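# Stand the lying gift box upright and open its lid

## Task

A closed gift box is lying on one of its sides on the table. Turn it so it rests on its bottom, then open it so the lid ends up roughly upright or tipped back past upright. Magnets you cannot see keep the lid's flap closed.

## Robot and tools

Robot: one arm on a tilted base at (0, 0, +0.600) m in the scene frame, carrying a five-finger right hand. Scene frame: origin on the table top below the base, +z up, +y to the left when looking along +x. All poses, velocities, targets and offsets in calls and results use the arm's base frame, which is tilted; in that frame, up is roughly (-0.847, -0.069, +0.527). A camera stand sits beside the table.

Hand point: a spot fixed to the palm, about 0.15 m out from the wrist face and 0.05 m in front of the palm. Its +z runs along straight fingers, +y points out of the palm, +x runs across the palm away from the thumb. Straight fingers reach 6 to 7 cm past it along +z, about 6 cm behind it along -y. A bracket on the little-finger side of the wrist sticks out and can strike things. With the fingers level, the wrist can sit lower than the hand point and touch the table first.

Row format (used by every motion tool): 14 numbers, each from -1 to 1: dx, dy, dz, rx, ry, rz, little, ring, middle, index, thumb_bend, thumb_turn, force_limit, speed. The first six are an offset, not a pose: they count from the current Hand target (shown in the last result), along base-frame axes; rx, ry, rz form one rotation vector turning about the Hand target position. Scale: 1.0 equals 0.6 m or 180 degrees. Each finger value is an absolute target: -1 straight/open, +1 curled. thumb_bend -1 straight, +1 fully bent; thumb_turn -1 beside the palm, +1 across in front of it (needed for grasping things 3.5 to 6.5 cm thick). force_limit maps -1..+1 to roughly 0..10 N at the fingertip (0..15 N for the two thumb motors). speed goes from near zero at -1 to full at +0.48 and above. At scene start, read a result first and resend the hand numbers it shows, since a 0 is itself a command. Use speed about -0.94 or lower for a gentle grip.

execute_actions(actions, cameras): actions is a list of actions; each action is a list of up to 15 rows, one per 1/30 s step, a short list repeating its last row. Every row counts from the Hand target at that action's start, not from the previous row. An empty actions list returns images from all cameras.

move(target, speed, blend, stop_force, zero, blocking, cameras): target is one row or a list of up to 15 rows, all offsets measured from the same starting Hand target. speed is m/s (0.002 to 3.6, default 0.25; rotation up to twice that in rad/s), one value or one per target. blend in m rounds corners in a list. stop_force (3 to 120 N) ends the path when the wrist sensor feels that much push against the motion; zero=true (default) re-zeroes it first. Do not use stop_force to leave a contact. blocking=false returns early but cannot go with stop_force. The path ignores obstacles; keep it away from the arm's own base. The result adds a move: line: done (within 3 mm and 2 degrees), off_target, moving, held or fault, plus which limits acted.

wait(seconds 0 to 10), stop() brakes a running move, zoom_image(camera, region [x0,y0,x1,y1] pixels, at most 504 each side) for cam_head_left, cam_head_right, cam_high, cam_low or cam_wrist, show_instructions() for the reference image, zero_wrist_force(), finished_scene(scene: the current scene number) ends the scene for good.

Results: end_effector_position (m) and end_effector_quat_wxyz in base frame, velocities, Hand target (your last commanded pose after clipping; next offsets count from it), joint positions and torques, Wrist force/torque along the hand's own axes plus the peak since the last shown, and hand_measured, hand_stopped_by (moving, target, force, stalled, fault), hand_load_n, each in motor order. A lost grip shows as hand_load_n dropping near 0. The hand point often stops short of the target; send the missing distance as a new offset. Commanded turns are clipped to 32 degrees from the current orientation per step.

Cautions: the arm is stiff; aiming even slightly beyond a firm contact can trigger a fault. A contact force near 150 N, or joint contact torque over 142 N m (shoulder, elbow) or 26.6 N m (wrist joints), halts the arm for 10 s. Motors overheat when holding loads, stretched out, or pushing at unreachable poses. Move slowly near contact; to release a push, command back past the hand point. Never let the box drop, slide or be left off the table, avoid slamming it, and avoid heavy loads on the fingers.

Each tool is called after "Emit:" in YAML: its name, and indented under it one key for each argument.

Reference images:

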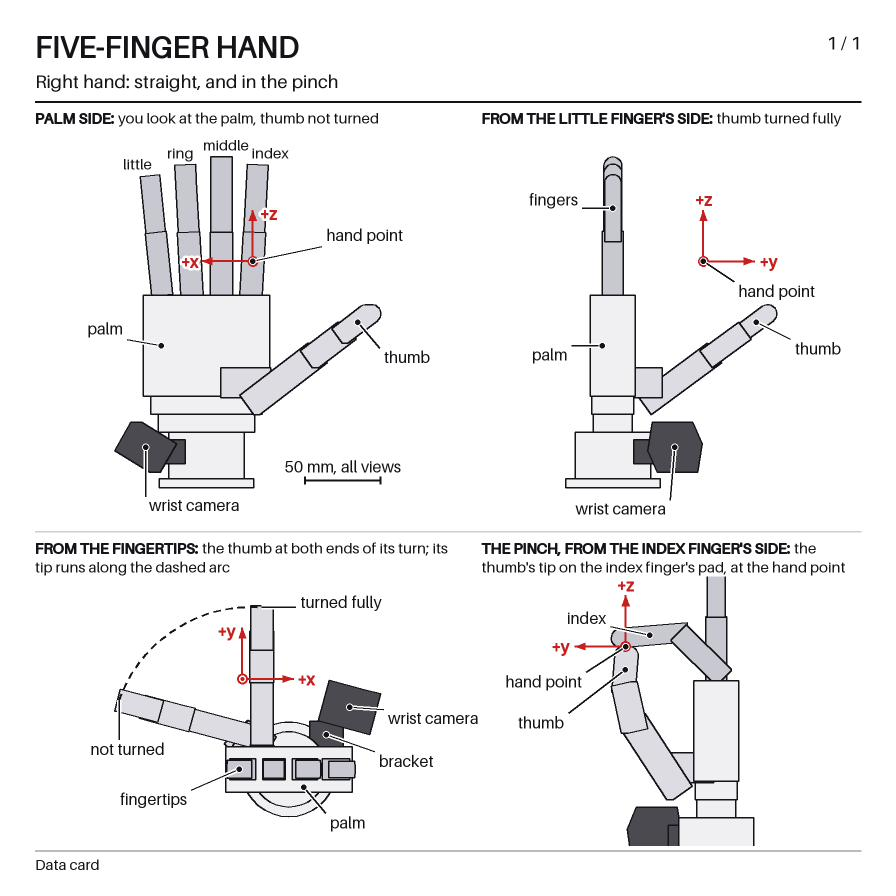

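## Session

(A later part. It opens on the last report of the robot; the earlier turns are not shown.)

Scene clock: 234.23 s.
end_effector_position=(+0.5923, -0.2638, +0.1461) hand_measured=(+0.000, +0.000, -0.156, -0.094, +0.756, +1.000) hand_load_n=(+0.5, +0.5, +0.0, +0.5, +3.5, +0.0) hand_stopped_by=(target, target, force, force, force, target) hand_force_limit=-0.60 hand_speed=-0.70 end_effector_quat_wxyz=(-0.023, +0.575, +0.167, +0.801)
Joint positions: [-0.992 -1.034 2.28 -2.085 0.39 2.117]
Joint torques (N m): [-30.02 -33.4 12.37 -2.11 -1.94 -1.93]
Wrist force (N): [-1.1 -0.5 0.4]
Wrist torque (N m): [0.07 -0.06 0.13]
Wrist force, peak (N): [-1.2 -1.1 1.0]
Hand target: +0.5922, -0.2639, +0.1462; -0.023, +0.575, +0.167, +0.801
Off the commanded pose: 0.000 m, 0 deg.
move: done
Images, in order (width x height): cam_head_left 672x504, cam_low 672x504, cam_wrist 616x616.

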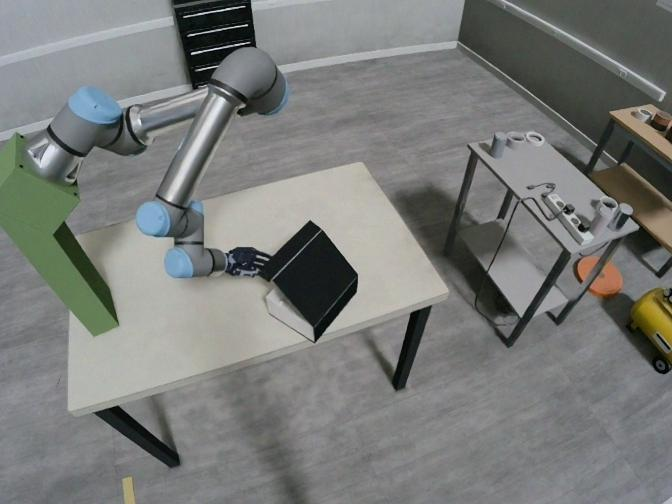

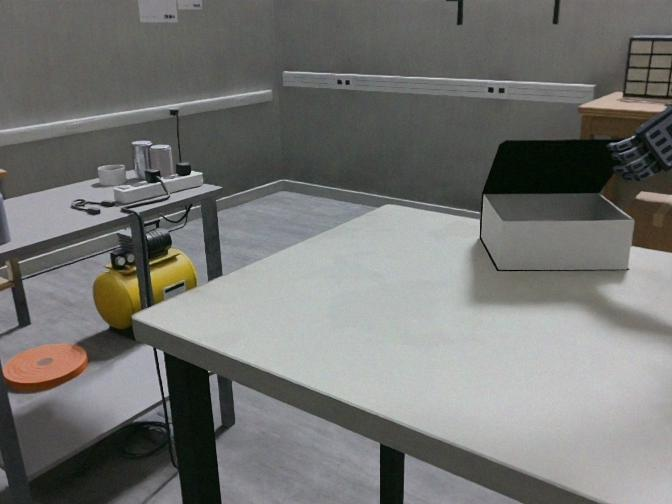

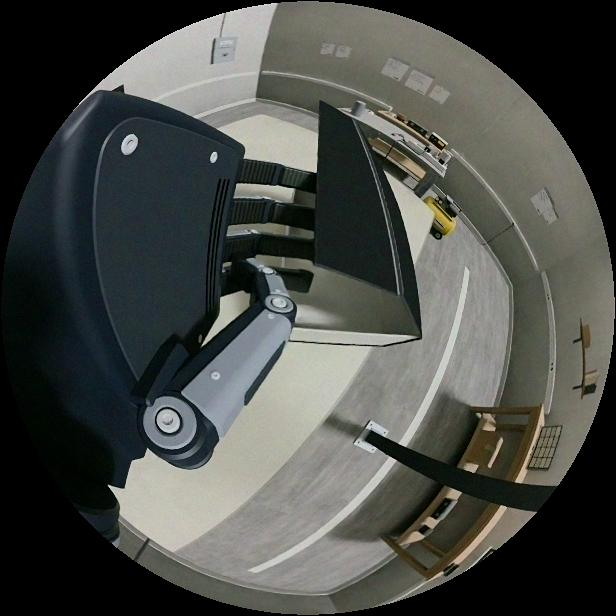

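Emit:
move:
  target: [0.0508,0.0157,0.0045,0.0316,-0.131,0.0338,0,0,0.2,0.2,0.8,1,-0.6,-0.7]
  speed: 0.06
  cameras: ["cam_wrist","cam_low","cam_head_left"]

Emit:
zoom_image:
  camera: "cam_low"
  region: [460, 100, 672, 280]

Emit:
zoom_image:
  camera: "cam_head_left"
  region: [200, 200, 380, 350]

Emit:
zoom_image:
  camera: "cam_wrist"
  region: [200, 120, 460, 360]

Scene clock: 238.90 s.
end_effector_position=(+0.6228, -0.2544, +0.1489) hand_measured=(+0.000, +0.000, -0.156, -0.094, +0.756, +1.000) hand_load_n=(+0.0, +0.0, +0.0, +0.5, +3.5, +0.5) hand_stopped_by=(target, target, force, force, force, target) hand_force_limit=-0.60 hand_speed=-0.70 end_effector_quat_wxyz=(-0.059, +0.388, +0.159, +0.906) end_effector_velocity=(+0.000, +0.000, -0.001) end_effector_angular_velocity=(-0.001, +0.006, -0.001)
Joint positions: [-0.861 -0.628 2.085 -2.738 0.743 2.434]
Joint velocities: [-0.001 -0.003 0.004 0.004 -0.005 -0.002]
Joint torques (N m): [-33.21 -37.37 20.37 0.15 -1.21 -1.02]
Wrist force (N): [-1.3 -0.7 -0.3]
Wrist torque (N m): [0.07 -0.04 0.07]
Wrist force, peak (N): [-1.8 -0.7 0.2]
Hand target: +0.6227, -0.2545, +0.1489; -0.058, +0.388, +0.159, +0.906
Off the commanded pose: 0.000 m, 0 deg.
move: done
Images, in order (width x height): cam_head_left 672x504, cam_low 672x504, cam_wrist 616x616.

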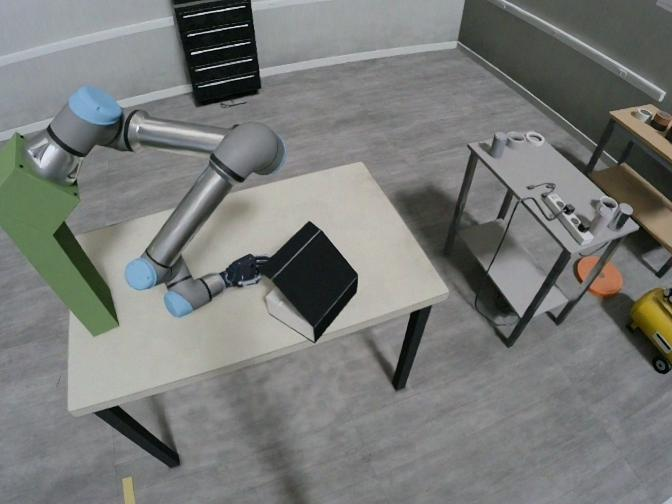

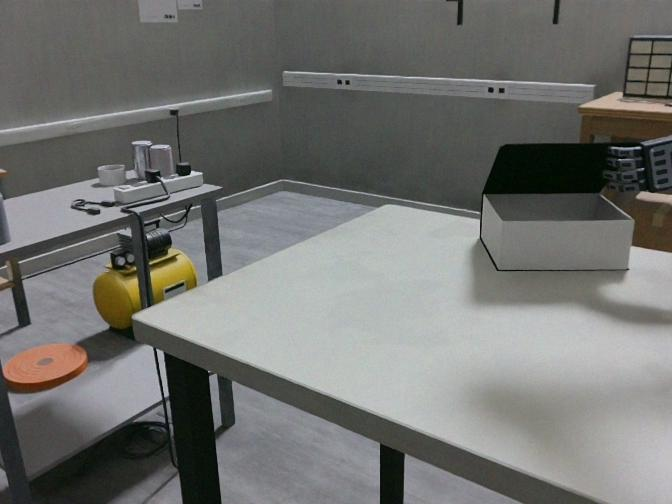

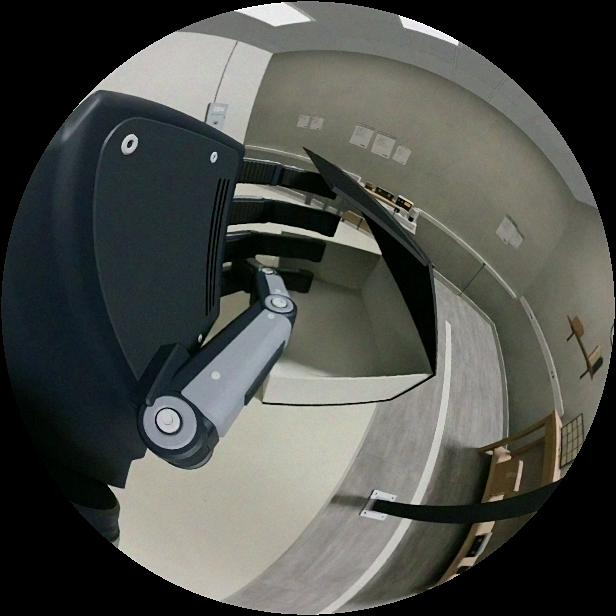

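Scaled by 2.377 from the camera's 672x504 image, which has a finer 960x720 frame.

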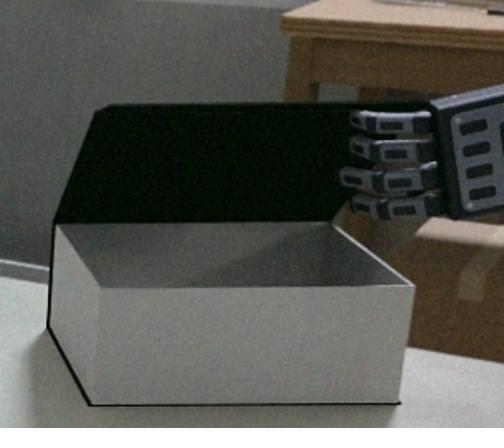

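Scaled by 2.800 from the camera's 672x504 image, which has a finer 960x720 frame.

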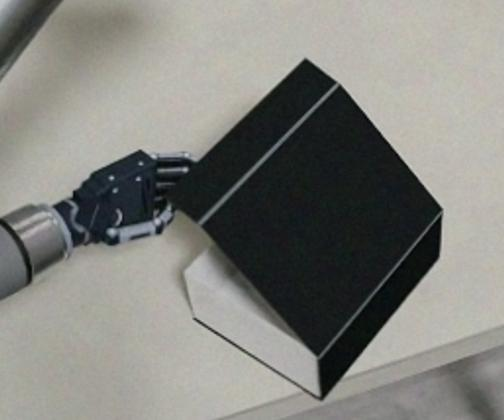

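Scaled by 1.938 from the camera's 616x616 image, which has a finer 880x880 frame.

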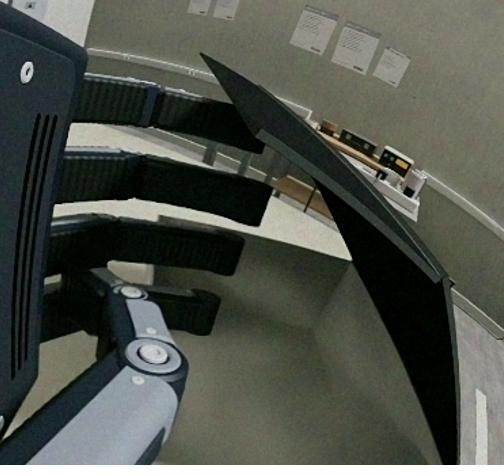

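Emit:
move:
  target: [0.0657,0.0455,0.086,0.0171,-0.0614,0.0195,0,0,0.2,0.2,0.8,1,-0.6,-0.7]
  speed: 0.06
  cameras: ["cam_wrist","cam_low","cam_head_left"]

Emit:
zoom_image:
  camera: "cam_low"
  region: [460, 100, 672, 280]

Emit:
zoom_image:
  camera: "cam_head_left"
  region: [200, 200, 380, 350]

Emit:
zoom_image:
  camera: "cam_wrist"
  region: [200, 120, 460, 360]

Scene clock: 241.80 s.
end_effector_position=(+0.6622, -0.2271, +0.2005) hand_measured=(+0.000, +0.000, -0.156, -0.094, +0.756, +1.000) hand_load_n=(+0.0, +0.0, +0.0, +0.5, +3.5, +0.5) hand_stopped_by=(target, target, force, force, force, target) hand_force_limit=-0.60 hand_speed=-0.70 end_effector_quat_wxyz=(-0.081, +0.292, +0.151, +0.941) end_effector_velocity=(-0.001, +0.001, -0.001) end_effector_angular_velocity=(-0.004, +0.004, +0.001)
Joint positions: [-0.723 -0.622 1.949 -2.679 0.932 2.392]
Joint velocities: [-0.002 -0.001 0.003 -0.003 -0.006 0.002]
Joint torques (N m): [-30.74 -25.83 20.54 -3.27 -1.33 1.06]
Wrist force (N): [-1.5 -0.8 -0.4]
Wrist torque (N m): [0.06 -0.01 0.07]
Wrist force, peak (N): [-1.6 -0.7 -0.9]
Hand target: +0.6621, -0.2272, +0.2005; -0.081, +0.292, +0.151, +0.941
Off the commanded pose: 0.000 m, 0 deg.
move: done
Images, in order (width x height): cam_head_left 672x504, cam_low 672x504, cam_wrist 616x616.

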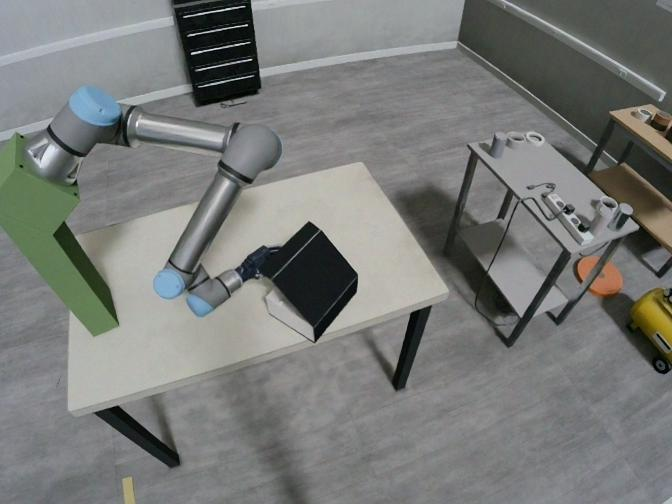

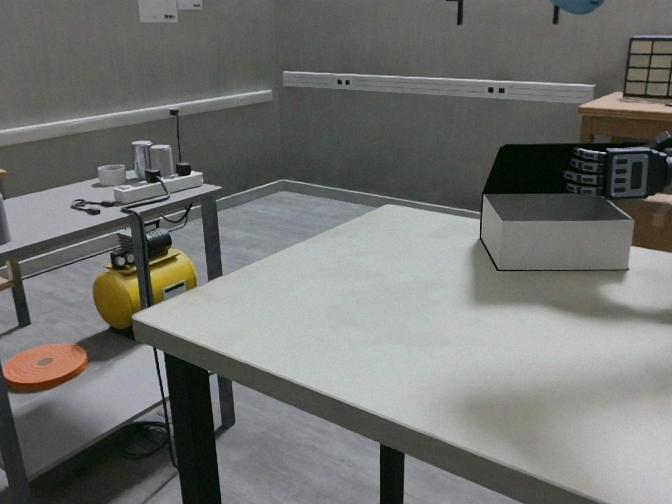

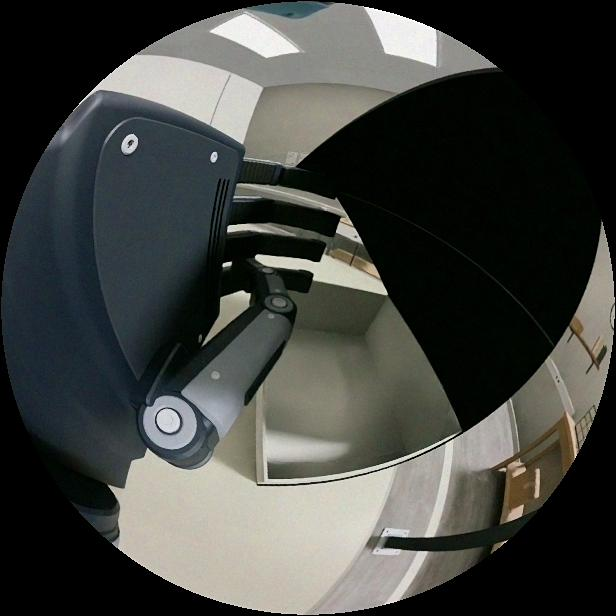

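Scaled by 2.377 from the camera's 672x504 image, which has a finer 960x720 frame.

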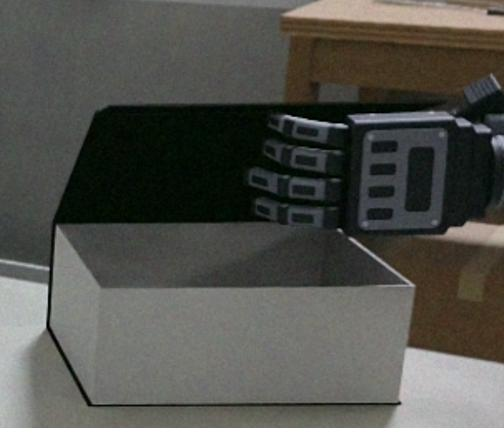

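Scaled by 2.800 from the camera's 672x504 image, which has a finer 960x720 frame.

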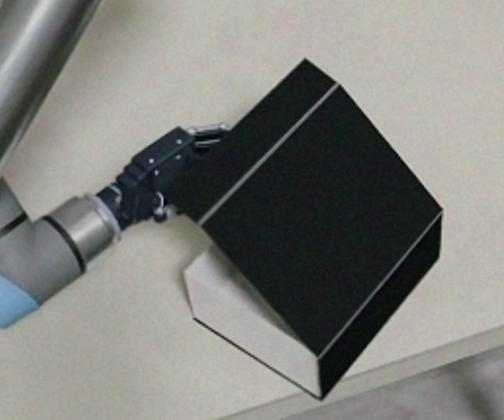

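Scaled by 1.938 from the camera's 616x616 image, which has a finer 880x880 frame.

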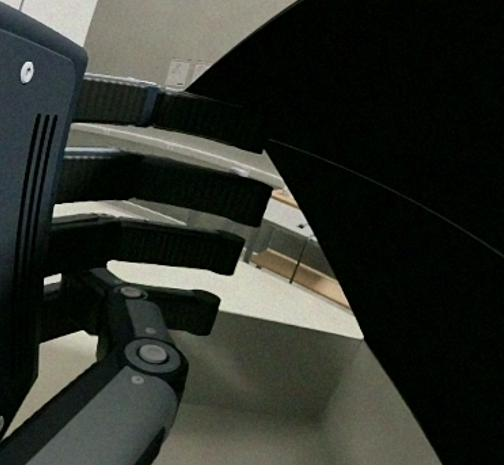

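Emit:
move:
  target: [-0.0068,-0.0791,0.042,0,0,0,0,0,0.2,0.2,0.8,1,-0.6,-0.7]
  speed: 0.04
  stop_force: 5
  cameras: ["cam_wrist","cam_low","cam_head_left"]

Emit:
zoom_image:
  camera: "cam_low"
  region: [460, 100, 672, 280]

Emit:
zoom_image:
  camera: "cam_head_left"
  region: [200, 200, 380, 350]

Emit:
zoom_image:
  camera: "cam_wrist"
  region: [200, 120, 460, 360]

Scene clock: 244.57 s.
end_effector_position=(+0.6580, -0.2746, +0.2257) hand_measured=(+0.000, +0.000, -0.156, -0.094, +0.756, +1.000) hand_load_n=(+0.0, +0.0, +0.0, +0.5, +3.5, +0.0) hand_stopped_by=(target, target, force, force, force, target) hand_force_limit=-0.60 hand_speed=-0.70 end_effector_quat_wxyz=(-0.081, +0.292, +0.151, +0.941)
Joint positions: [-0.791 -0.658 1.909 -2.653 0.919 2.476]
Joint torques (N m): [-8.41 -20.87 18.6 -3.54 3.49 -2.44]
Wrist force (N): [-1.3 -0.6 -0.7]
Wrist torque (N m): [0.08 -0.04 0.09]
Wrist force, peak (N): [-1.6 -1.7 -0.6]
Hand target: +0.6580, -0.2746, +0.2257; -0.081, +0.292, +0.151, +0.941
Off the commanded pose: 0.000 m, 0 deg.
move: done
Images, in order (width x height): cam_head_left 672x504, cam_low 672x504, cam_wrist 616x616.

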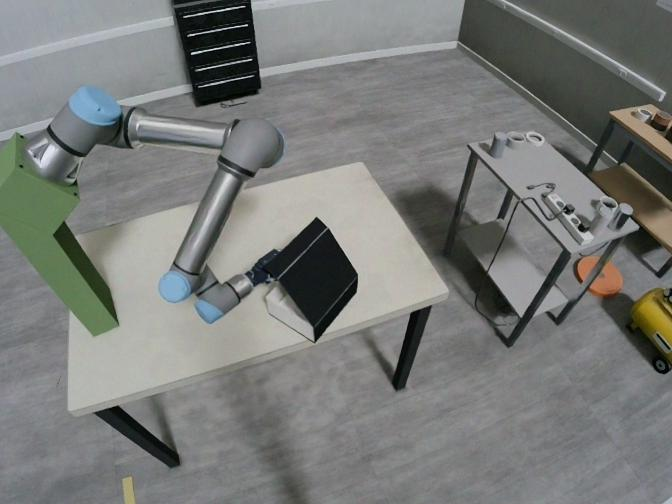

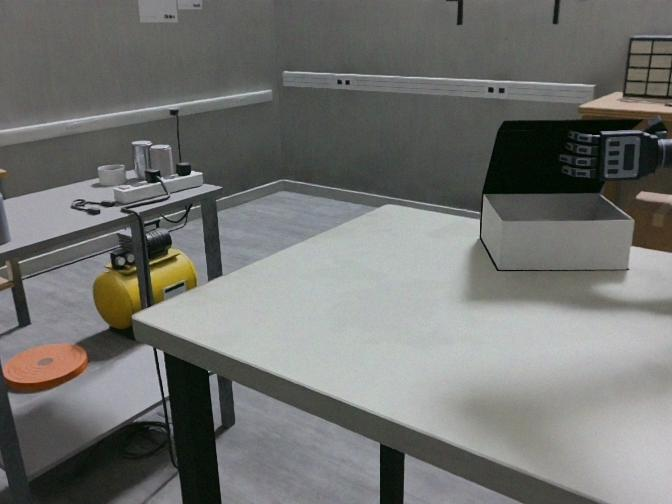

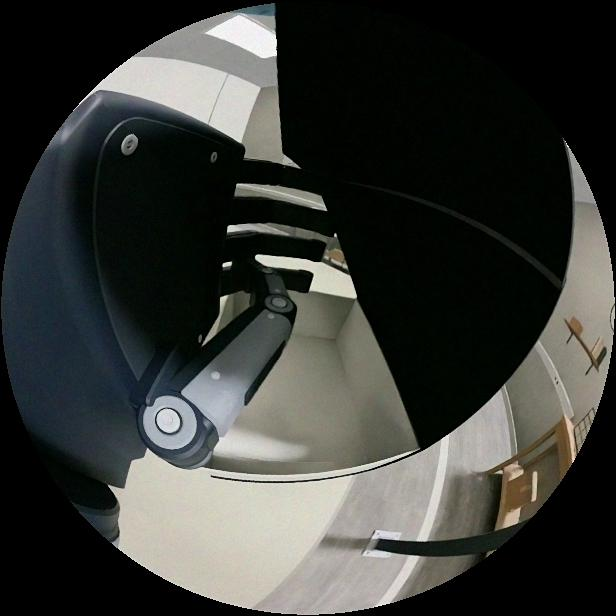

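Scaled by 2.377 from the camera's 672x504 image, which has a finer 960x720 frame.

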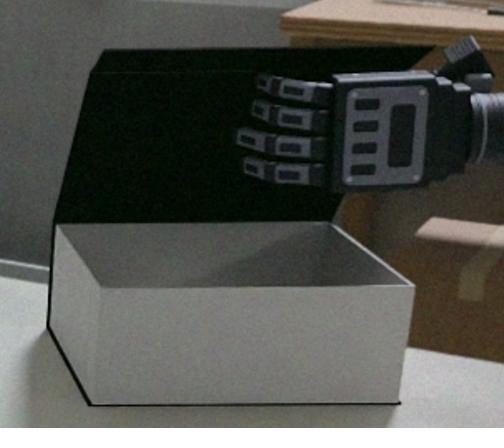

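Scaled by 2.800 from the camera's 672x504 image, which has a finer 960x720 frame.

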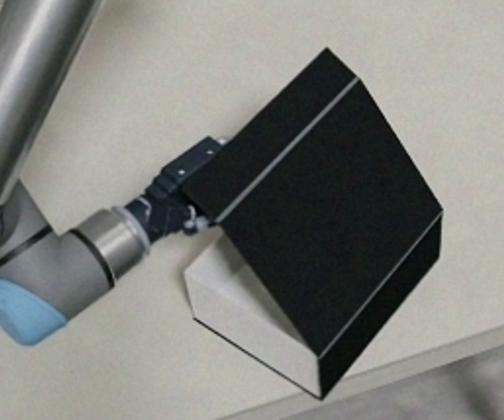

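Scaled by 1.938 from the camera's 616x616 image, which has a finer 880x880 frame.

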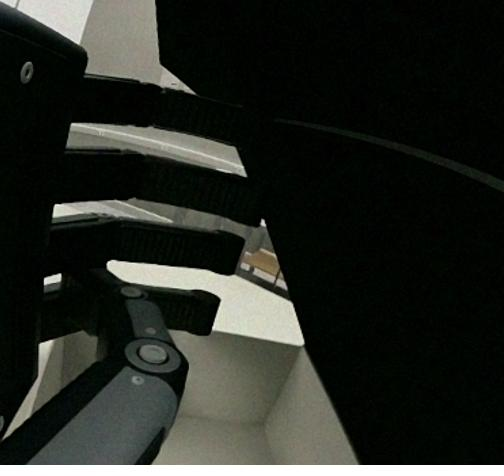

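Emit:
move:
  target: [0.01,-0.0777,0.0313,0,0,0,0,0,0.2,0.2,0.8,1,-0.6,-0.7]
  speed: 0.04
  stop_force: 5
  cameras: ["cam_wrist","cam_low","cam_head_left"]

Emit:
zoom_image:
  camera: "cam_low"
  region: [460, 80, 672, 280]

Emit:
zoom_image:
  camera: "cam_head_left"
  region: [200, 200, 380, 350]

Emit:
zoom_image:
  camera: "cam_wrist"
  region: [200, 120, 460, 360]

Scene clock: 247.17 s.
end_effector_position=(+0.6640, -0.3213, +0.2445) hand_measured=(+0.000, +0.000, -0.156, -0.094, +0.756, +1.000) hand_load_n=(+0.0, +0.0, +0.0, +0.5, +3.5, +0.5) hand_stopped_by=(target, target, force, force, force, target) hand_force_limit=-0.60 hand_speed=-0.70 end_effector_quat_wxyz=(-0.081, +0.292, +0.151, +0.941)
Joint positions: [-0.839 -0.665 1.826 -2.6 0.911 2.536]
Joint torques (N m): [-11.23 -25.43 16.48 -3.46 2.66 -2.37]
Wrist force (N): [-1.6 -0.9 -0.5]
Wrist torque (N m): [0.04 0.02 0.03]
Wrist force, peak (N): [-1.7 -1.2 -0.4]
Hand target: +0.6640, -0.3213, +0.2445; -0.081, +0.292, +0.151, +0.941
Off the commanded pose: 0.000 m, 0 deg.
move: done
Images, in order (width x height): cam_head_left 672x504, cam_low 672x504, cam_wrist 616x616.

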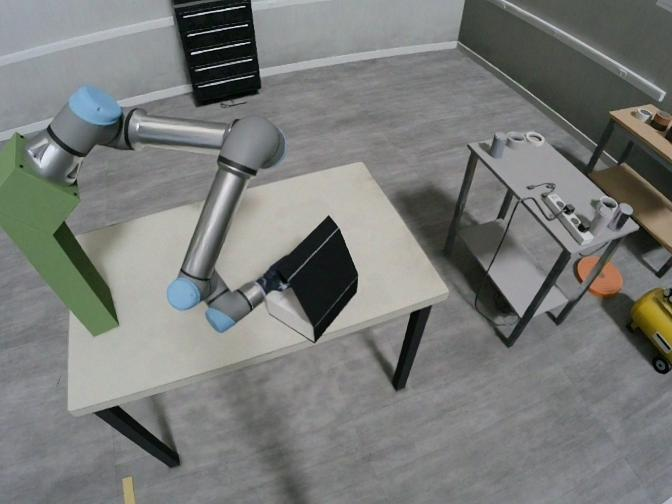

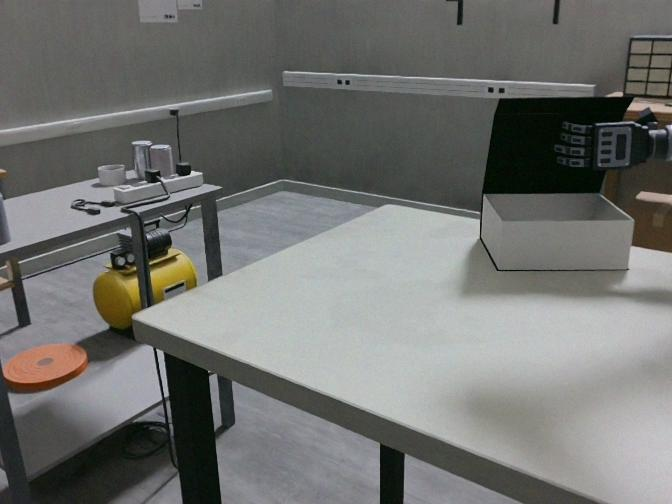

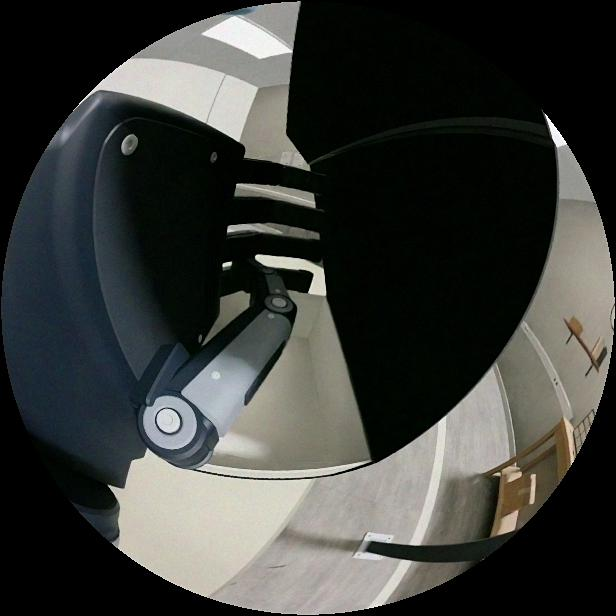

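Scaled by 2.377 from the camera's 672x504 image, which has a finer 960x720 frame.

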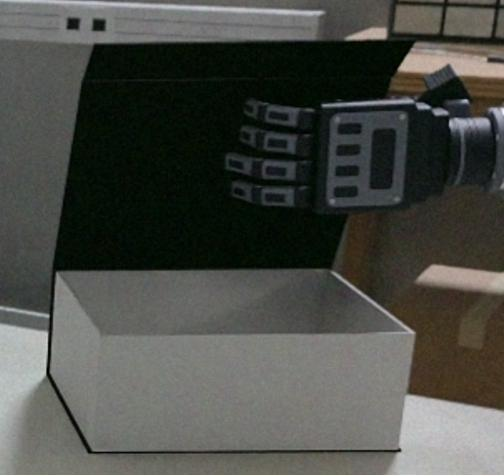

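Scaled by 2.800 from the camera's 672x504 image, which has a finer 960x720 frame.

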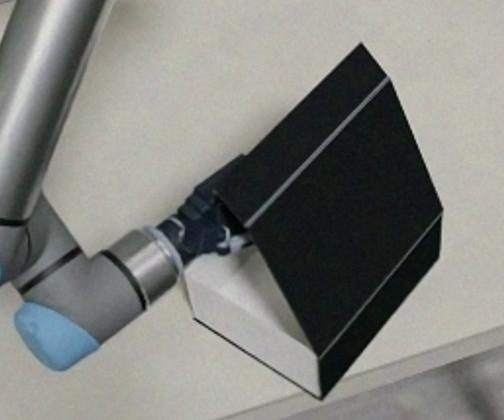

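Scaled by 1.938 from the camera's 616x616 image, which has a finer 880x880 frame.

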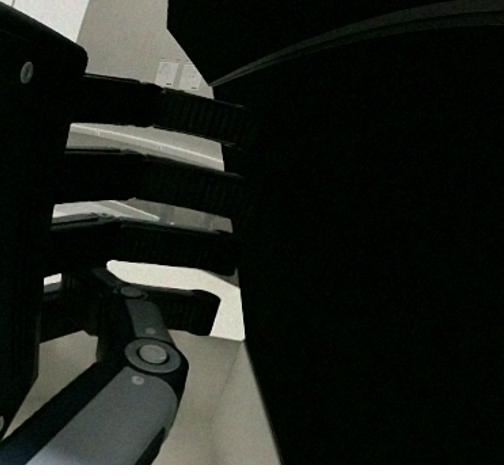

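Emit:
move:
  target: [0.0150,-0.0538,0.0170,0,0,0,0,0,0.2,0.2,0.8,1,-0.6,-0.7]
  speed: 0.03
  stop_force: 5
  cameras: ["cam_wrist","cam_low","cam_head_left"]

Emit:
zoom_image:
  camera: "cam_low"
  region: [460, 80, 672, 280]

Emit:
zoom_image:
  camera: "cam_head_left"
  region: [200, 200, 380, 350]

Scene clock: 249.90 s.
end_effector_position=(+0.6730, -0.3535, +0.2547) hand_measured=(+0.000, +0.000, -0.156, -0.094, +0.756, +1.000) hand_load_n=(+0.0, +0.0, +0.0, +0.5, +3.5, +0.0) hand_stopped_by=(target, target, force, force, force, target) hand_force_limit=-0.60 hand_speed=-0.70 end_effector_quat_wxyz=(-0.081, +0.292, +0.151, +0.941)
Joint positions: [-0.863 -0.656 1.748 -2.55 0.909 2.567]
Joint torques (N m): [-12.79 -43.3 14.38 -3.33 1.05 -2.33]
Wrist force (N): [-1.2 -0.6 -0.4]
Wrist torque (N m): [0.06 0.01 0.05]
Wrist force, peak (N): [-1.8 -1.6 -0.4]
Hand target: +0.6730, -0.3535, +0.2547; -0.081, +0.292, +0.151, +0.941
Off the commanded pose: 0.000 m, 0 deg.
move: done
Images, in order (width x height): cam_head_left 672x504, cam_low 672x504, cam_wrist 616x616.

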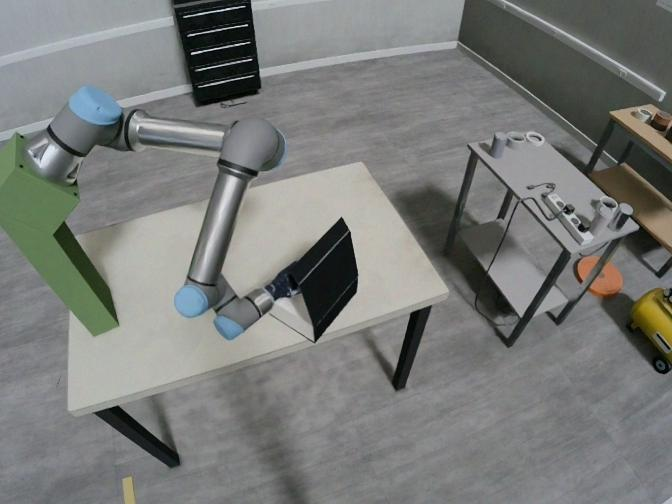

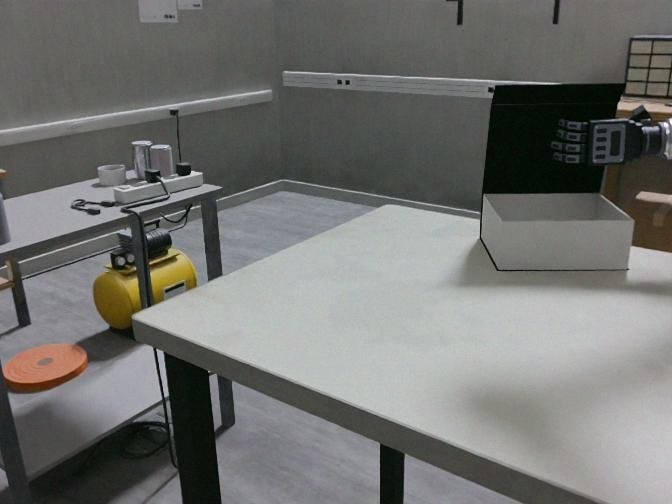

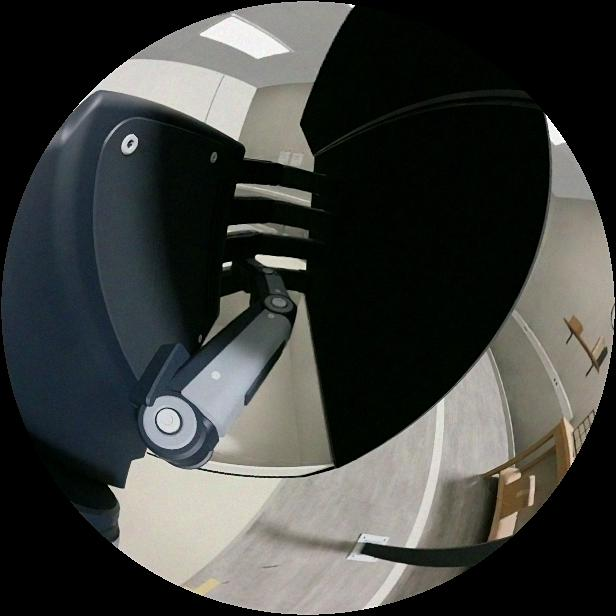

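Scaled by 2.377 from the camera's 672x504 image, which has a finer 960x720 frame.

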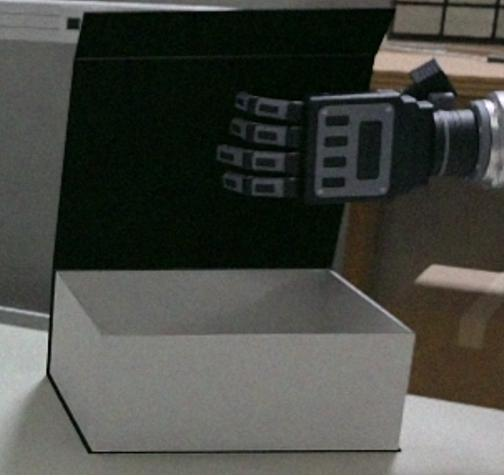

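Scaled by 2.800 from the camera's 672x504 image, which has a finer 960x720 frame.

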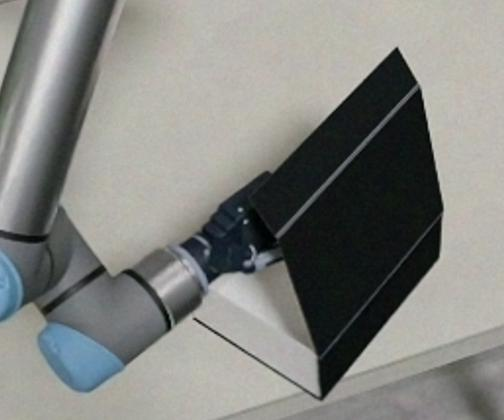

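Emit:
move:
  target: [0.0192,-0.0691,0.022,0,0,0,0,0,0.2,0.2,0.8,1,-0.6,-0.7]
  speed: 0.03
  stop_force: 5
  cameras: ["cam_wrist","cam_low","cam_head_left"]

Emit:
zoom_image:
  camera: "cam_low"
  region: [460, 60, 672, 280]

Emit:
zoom_image:
  camera: "cam_head_left"
  region: [200, 200, 380, 350]

Scene clock: 253.20 s.
end_effector_position=(+0.6846, -0.3950, +0.2679) hand_measured=(+0.000, +0.000, -0.156, -0.094, +0.756, +1.000) hand_load_n=(+0.0, +0.0, +0.0, +0.0, +3.5, +0.5) hand_stopped_by=(target, target, force, force, force, target) hand_force_limit=-0.60 hand_speed=-0.70 end_effector_quat_wxyz=(-0.081, +0.292, +0.151, +0.941)
Joint positions: [-0.891 -0.637 1.64 -2.482 0.906 2.602]
Joint torques (N m): [-14.88 -45 12.59 -3.42 0.27 -2.02]
Wrist force (N): [-1.3 -0.5 -0.3]
Wrist torque (N m): [0.09 0.01 0.07]
Wrist force, peak (N): [-1.6 -1.2 -0.6]
Hand target: +0.6846, -0.3950, +0.2679; -0.081, +0.292, +0.151, +0.941
Off the commanded pose: 0.000 m, 0 deg.
move: done
Images, in order (width x height): cam_head_left 672x504, cam_low 672x504, cam_wrist 616x616.

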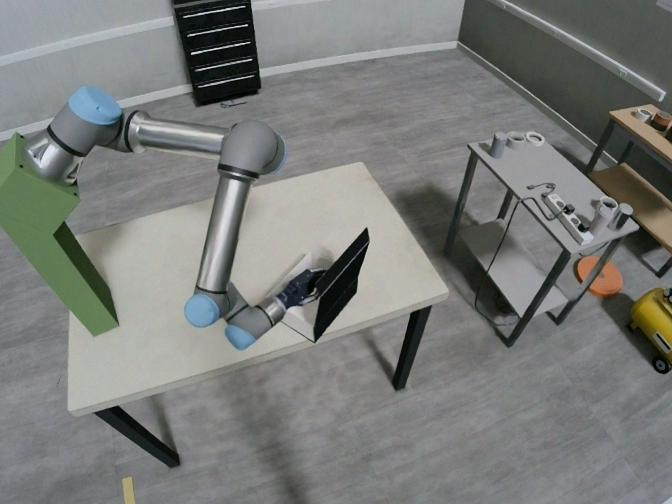

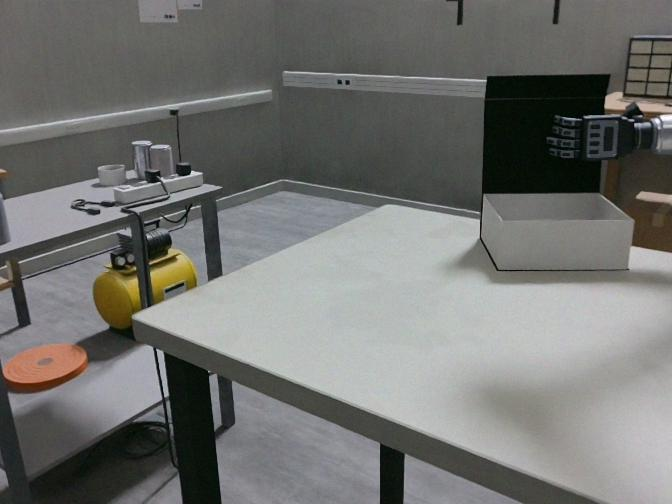

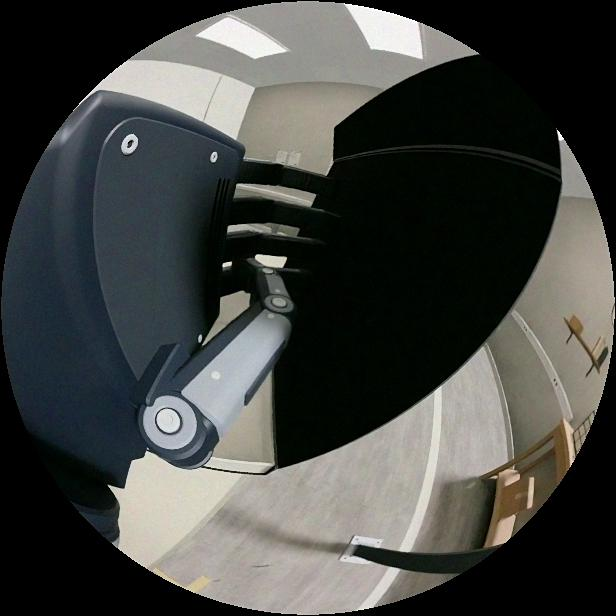

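Scaled by 2.291 from the camera's 672x504 image, which has a finer 960x720 frame.

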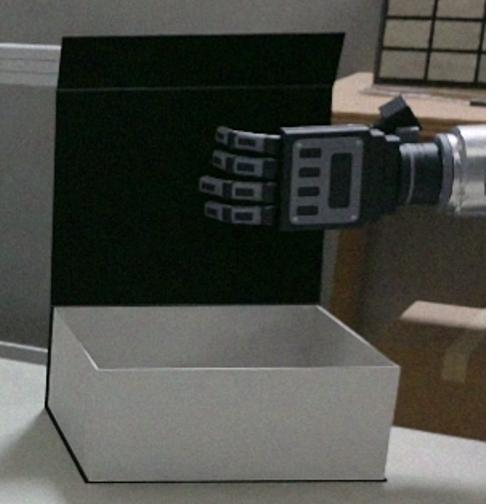

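Scaled by 2.800 from the camera's 672x504 image, which has a finer 960x720 frame.

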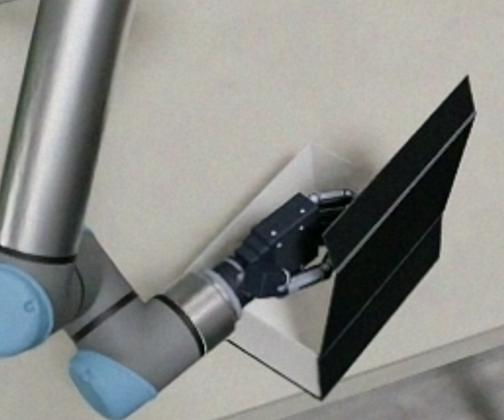

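Emit:
move:
  target: [-0.0107,0.0384,-0.0122,0,0,0,0,0,0.2,0.2,0.8,1,-0.6,-0.7]
  speed: 0.03
  cameras: ["cam_wrist","cam_low","cam_head_left"]

Emit:
zoom_image:
  camera: "cam_low"
  region: [460, 60, 672, 280]

Emit:
zoom_image:
  camera: "cam_head_left"
  region: [200, 200, 380, 350]

Scene clock: 254.73 s.
end_effector_position=(+0.6781, -0.3717, +0.2606) hand_measured=(+0.000, +0.000, -0.156, -0.094, +0.756, +1.000) hand_load_n=(+0.0, +0.0, +0.0, +0.5, +3.5, +0.5) hand_stopped_by=(target, target, force, force, force, target) hand_force_limit=-0.60 hand_speed=-0.70 end_effector_quat_wxyz=(-0.081, +0.292, +0.151, +0.941) end_effector_velocity=(+0.001, -0.002, +0.001) end_effector_angular_velocity=(+0.000, -0.002, -0.002)
Joint positions: [-0.876 -0.648 1.702 -2.52 0.907 2.583]
Joint velocities: [0 0 -0.006 0.005 0.001 -0.002]
Joint torques (N m): [-32.82 -32.81 -9.45 0.14 3.61 1]
Wrist force (N): [-1.1 -0.4 -0.4]
Wrist torque (N m): [0.10 0.01 0.17]
Wrist force, peak (N): [-1.3 -0.9 -0.4]
Hand target: +0.6781, -0.3720, +0.2606; -0.081, +0.292, +0.151, +0.941
Off the commanded pose: 0.000 m, 0 deg.
move: done
Images, in order (width x height): cam_head_left 672x504, cam_low 672x504, cam_wrist 616x616.

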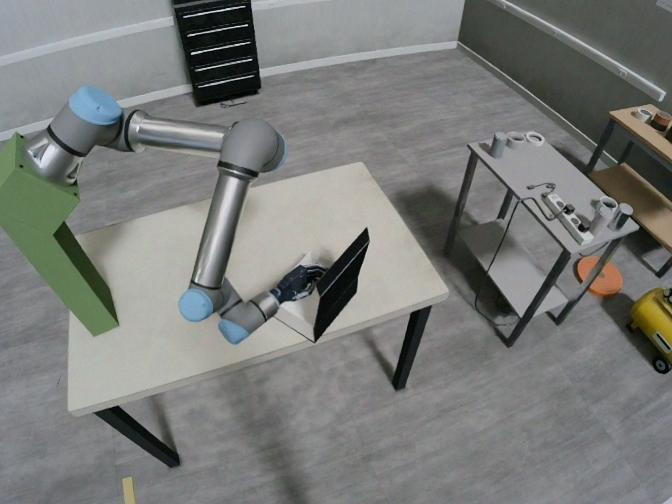

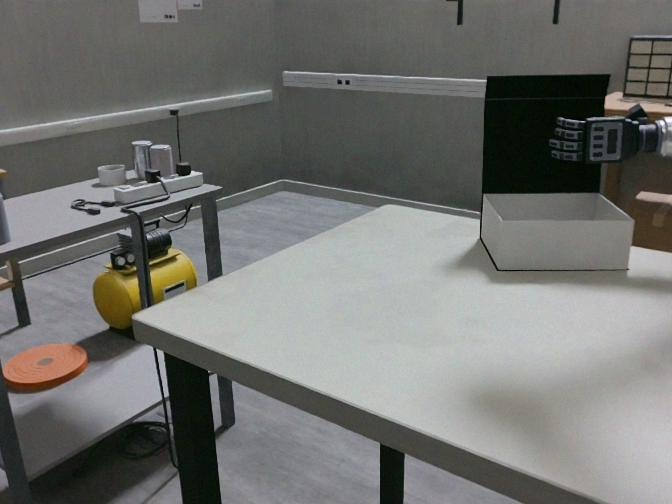

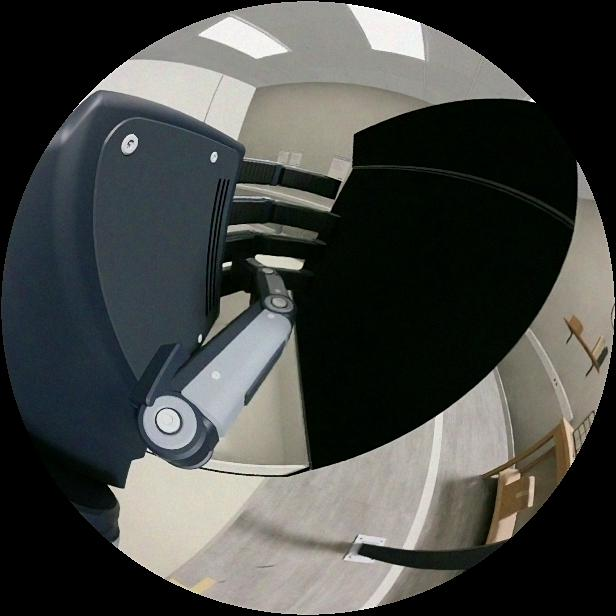

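Scaled by 2.291 from the camera's 672x504 image, which has a finer 960x720 frame.

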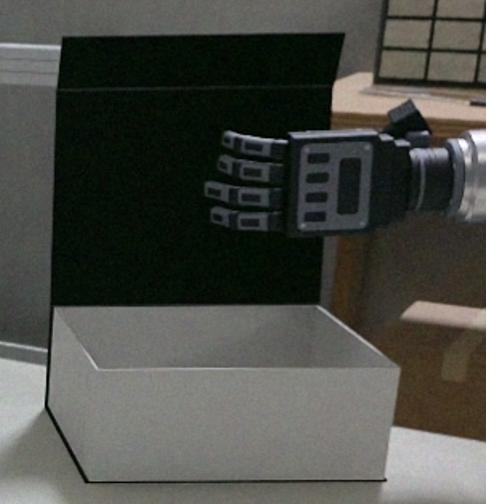

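Scaled by 2.800 from the camera's 672x504 image, which has a finer 960x720 frame.

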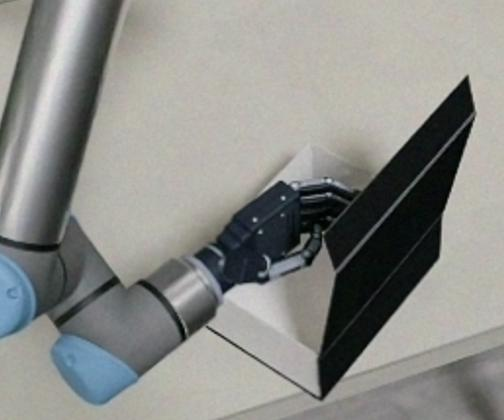

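Emit:
move:
  target:
    - [-0.0128,0.0461,-0.0146,0,0,0,0,0,0.2,0.2,0.8,1,-0.6,-0.7]
    - [-0.1681,-0.0817,-0.2803,0,0,0,0,0,0.2,0.2,0.8,1,-0.6,-0.7]
  speed: 0.1
  blend: [0.01,0]
  cameras: ["cam_low","cam_head_left"]

Emit:
zoom_image:
  camera: "cam_low"
  region: [460, 60, 672, 280]

Emit:
zoom_image:
  camera: "cam_head_left"
  region: [200, 200, 380, 350]

Scene clock: 257.83 s.
end_effector_position=(+0.5772, -0.4211, +0.0925) hand_measured=(+0.000, +0.000, -0.156, -0.094, +0.756, +1.000) hand_load_n=(+0.0, +0.0, +0.0, +0.5, +3.5, +0.0) hand_stopped_by=(target, target, force, force, force, target) hand_force_limit=-0.60 hand_speed=-0.70 end_effector_quat_wxyz=(-0.081, +0.292, +0.151, +0.941)
Joint positions: [-1.058 -0.278 1.637 -2.969 0.901 2.814]
Joint torques (N m): [-22.37 -21.78 14.98 -1.29 3.11 -2.21]
Wrist force (N): [-1.0 -0.6 -0.5]
Wrist torque (N m): [0.08 -0.03 0.15]
Wrist force, peak (N): [-1.5 -0.4 -1.4]
Hand target: +0.5773, -0.4210, +0.0924; -0.081, +0.292, +0.151, +0.941
Off the commanded pose: 0.000 m, 0 deg.
move: done
Images, in order (width x height): cam_head_left 672x504, cam_low 672x504.

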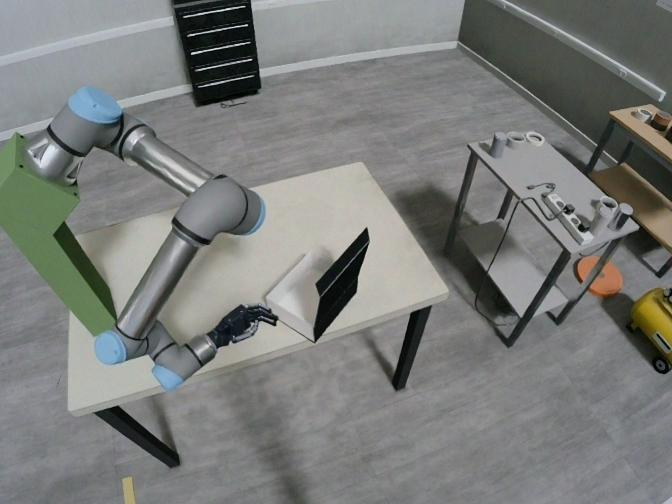

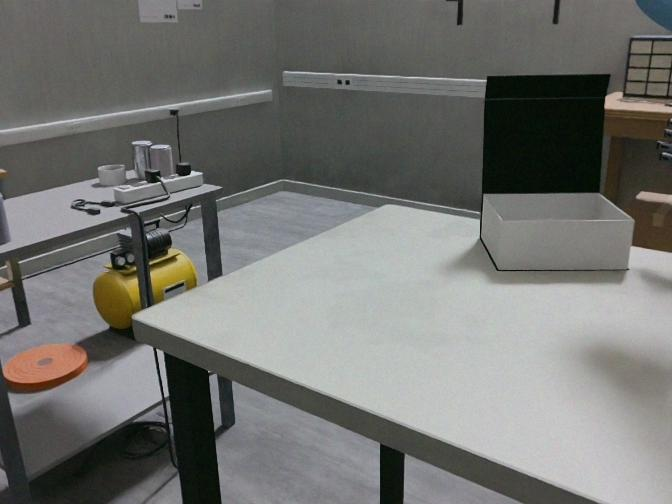

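Scaled by 2.291 from the camera's 672x504 image, which has a finer 960x720 frame.

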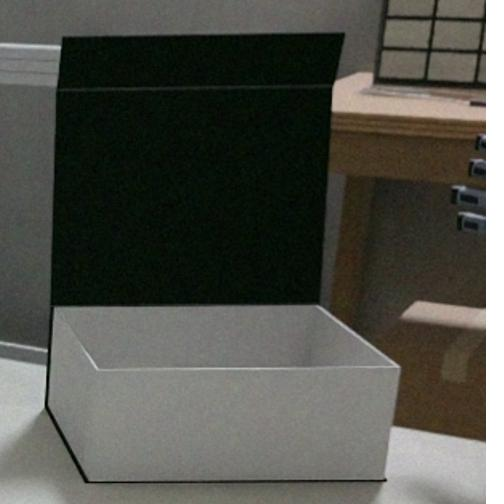

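Scaled by 2.800 from the camera's 672x504 image, which has a finer 960x720 frame.

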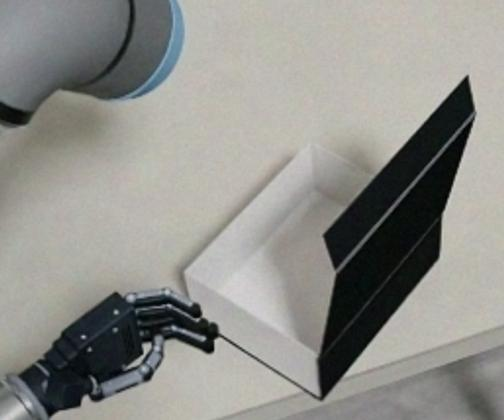

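Emit:
finished_scene:
  scene: 1

The scene is finished: the task was done.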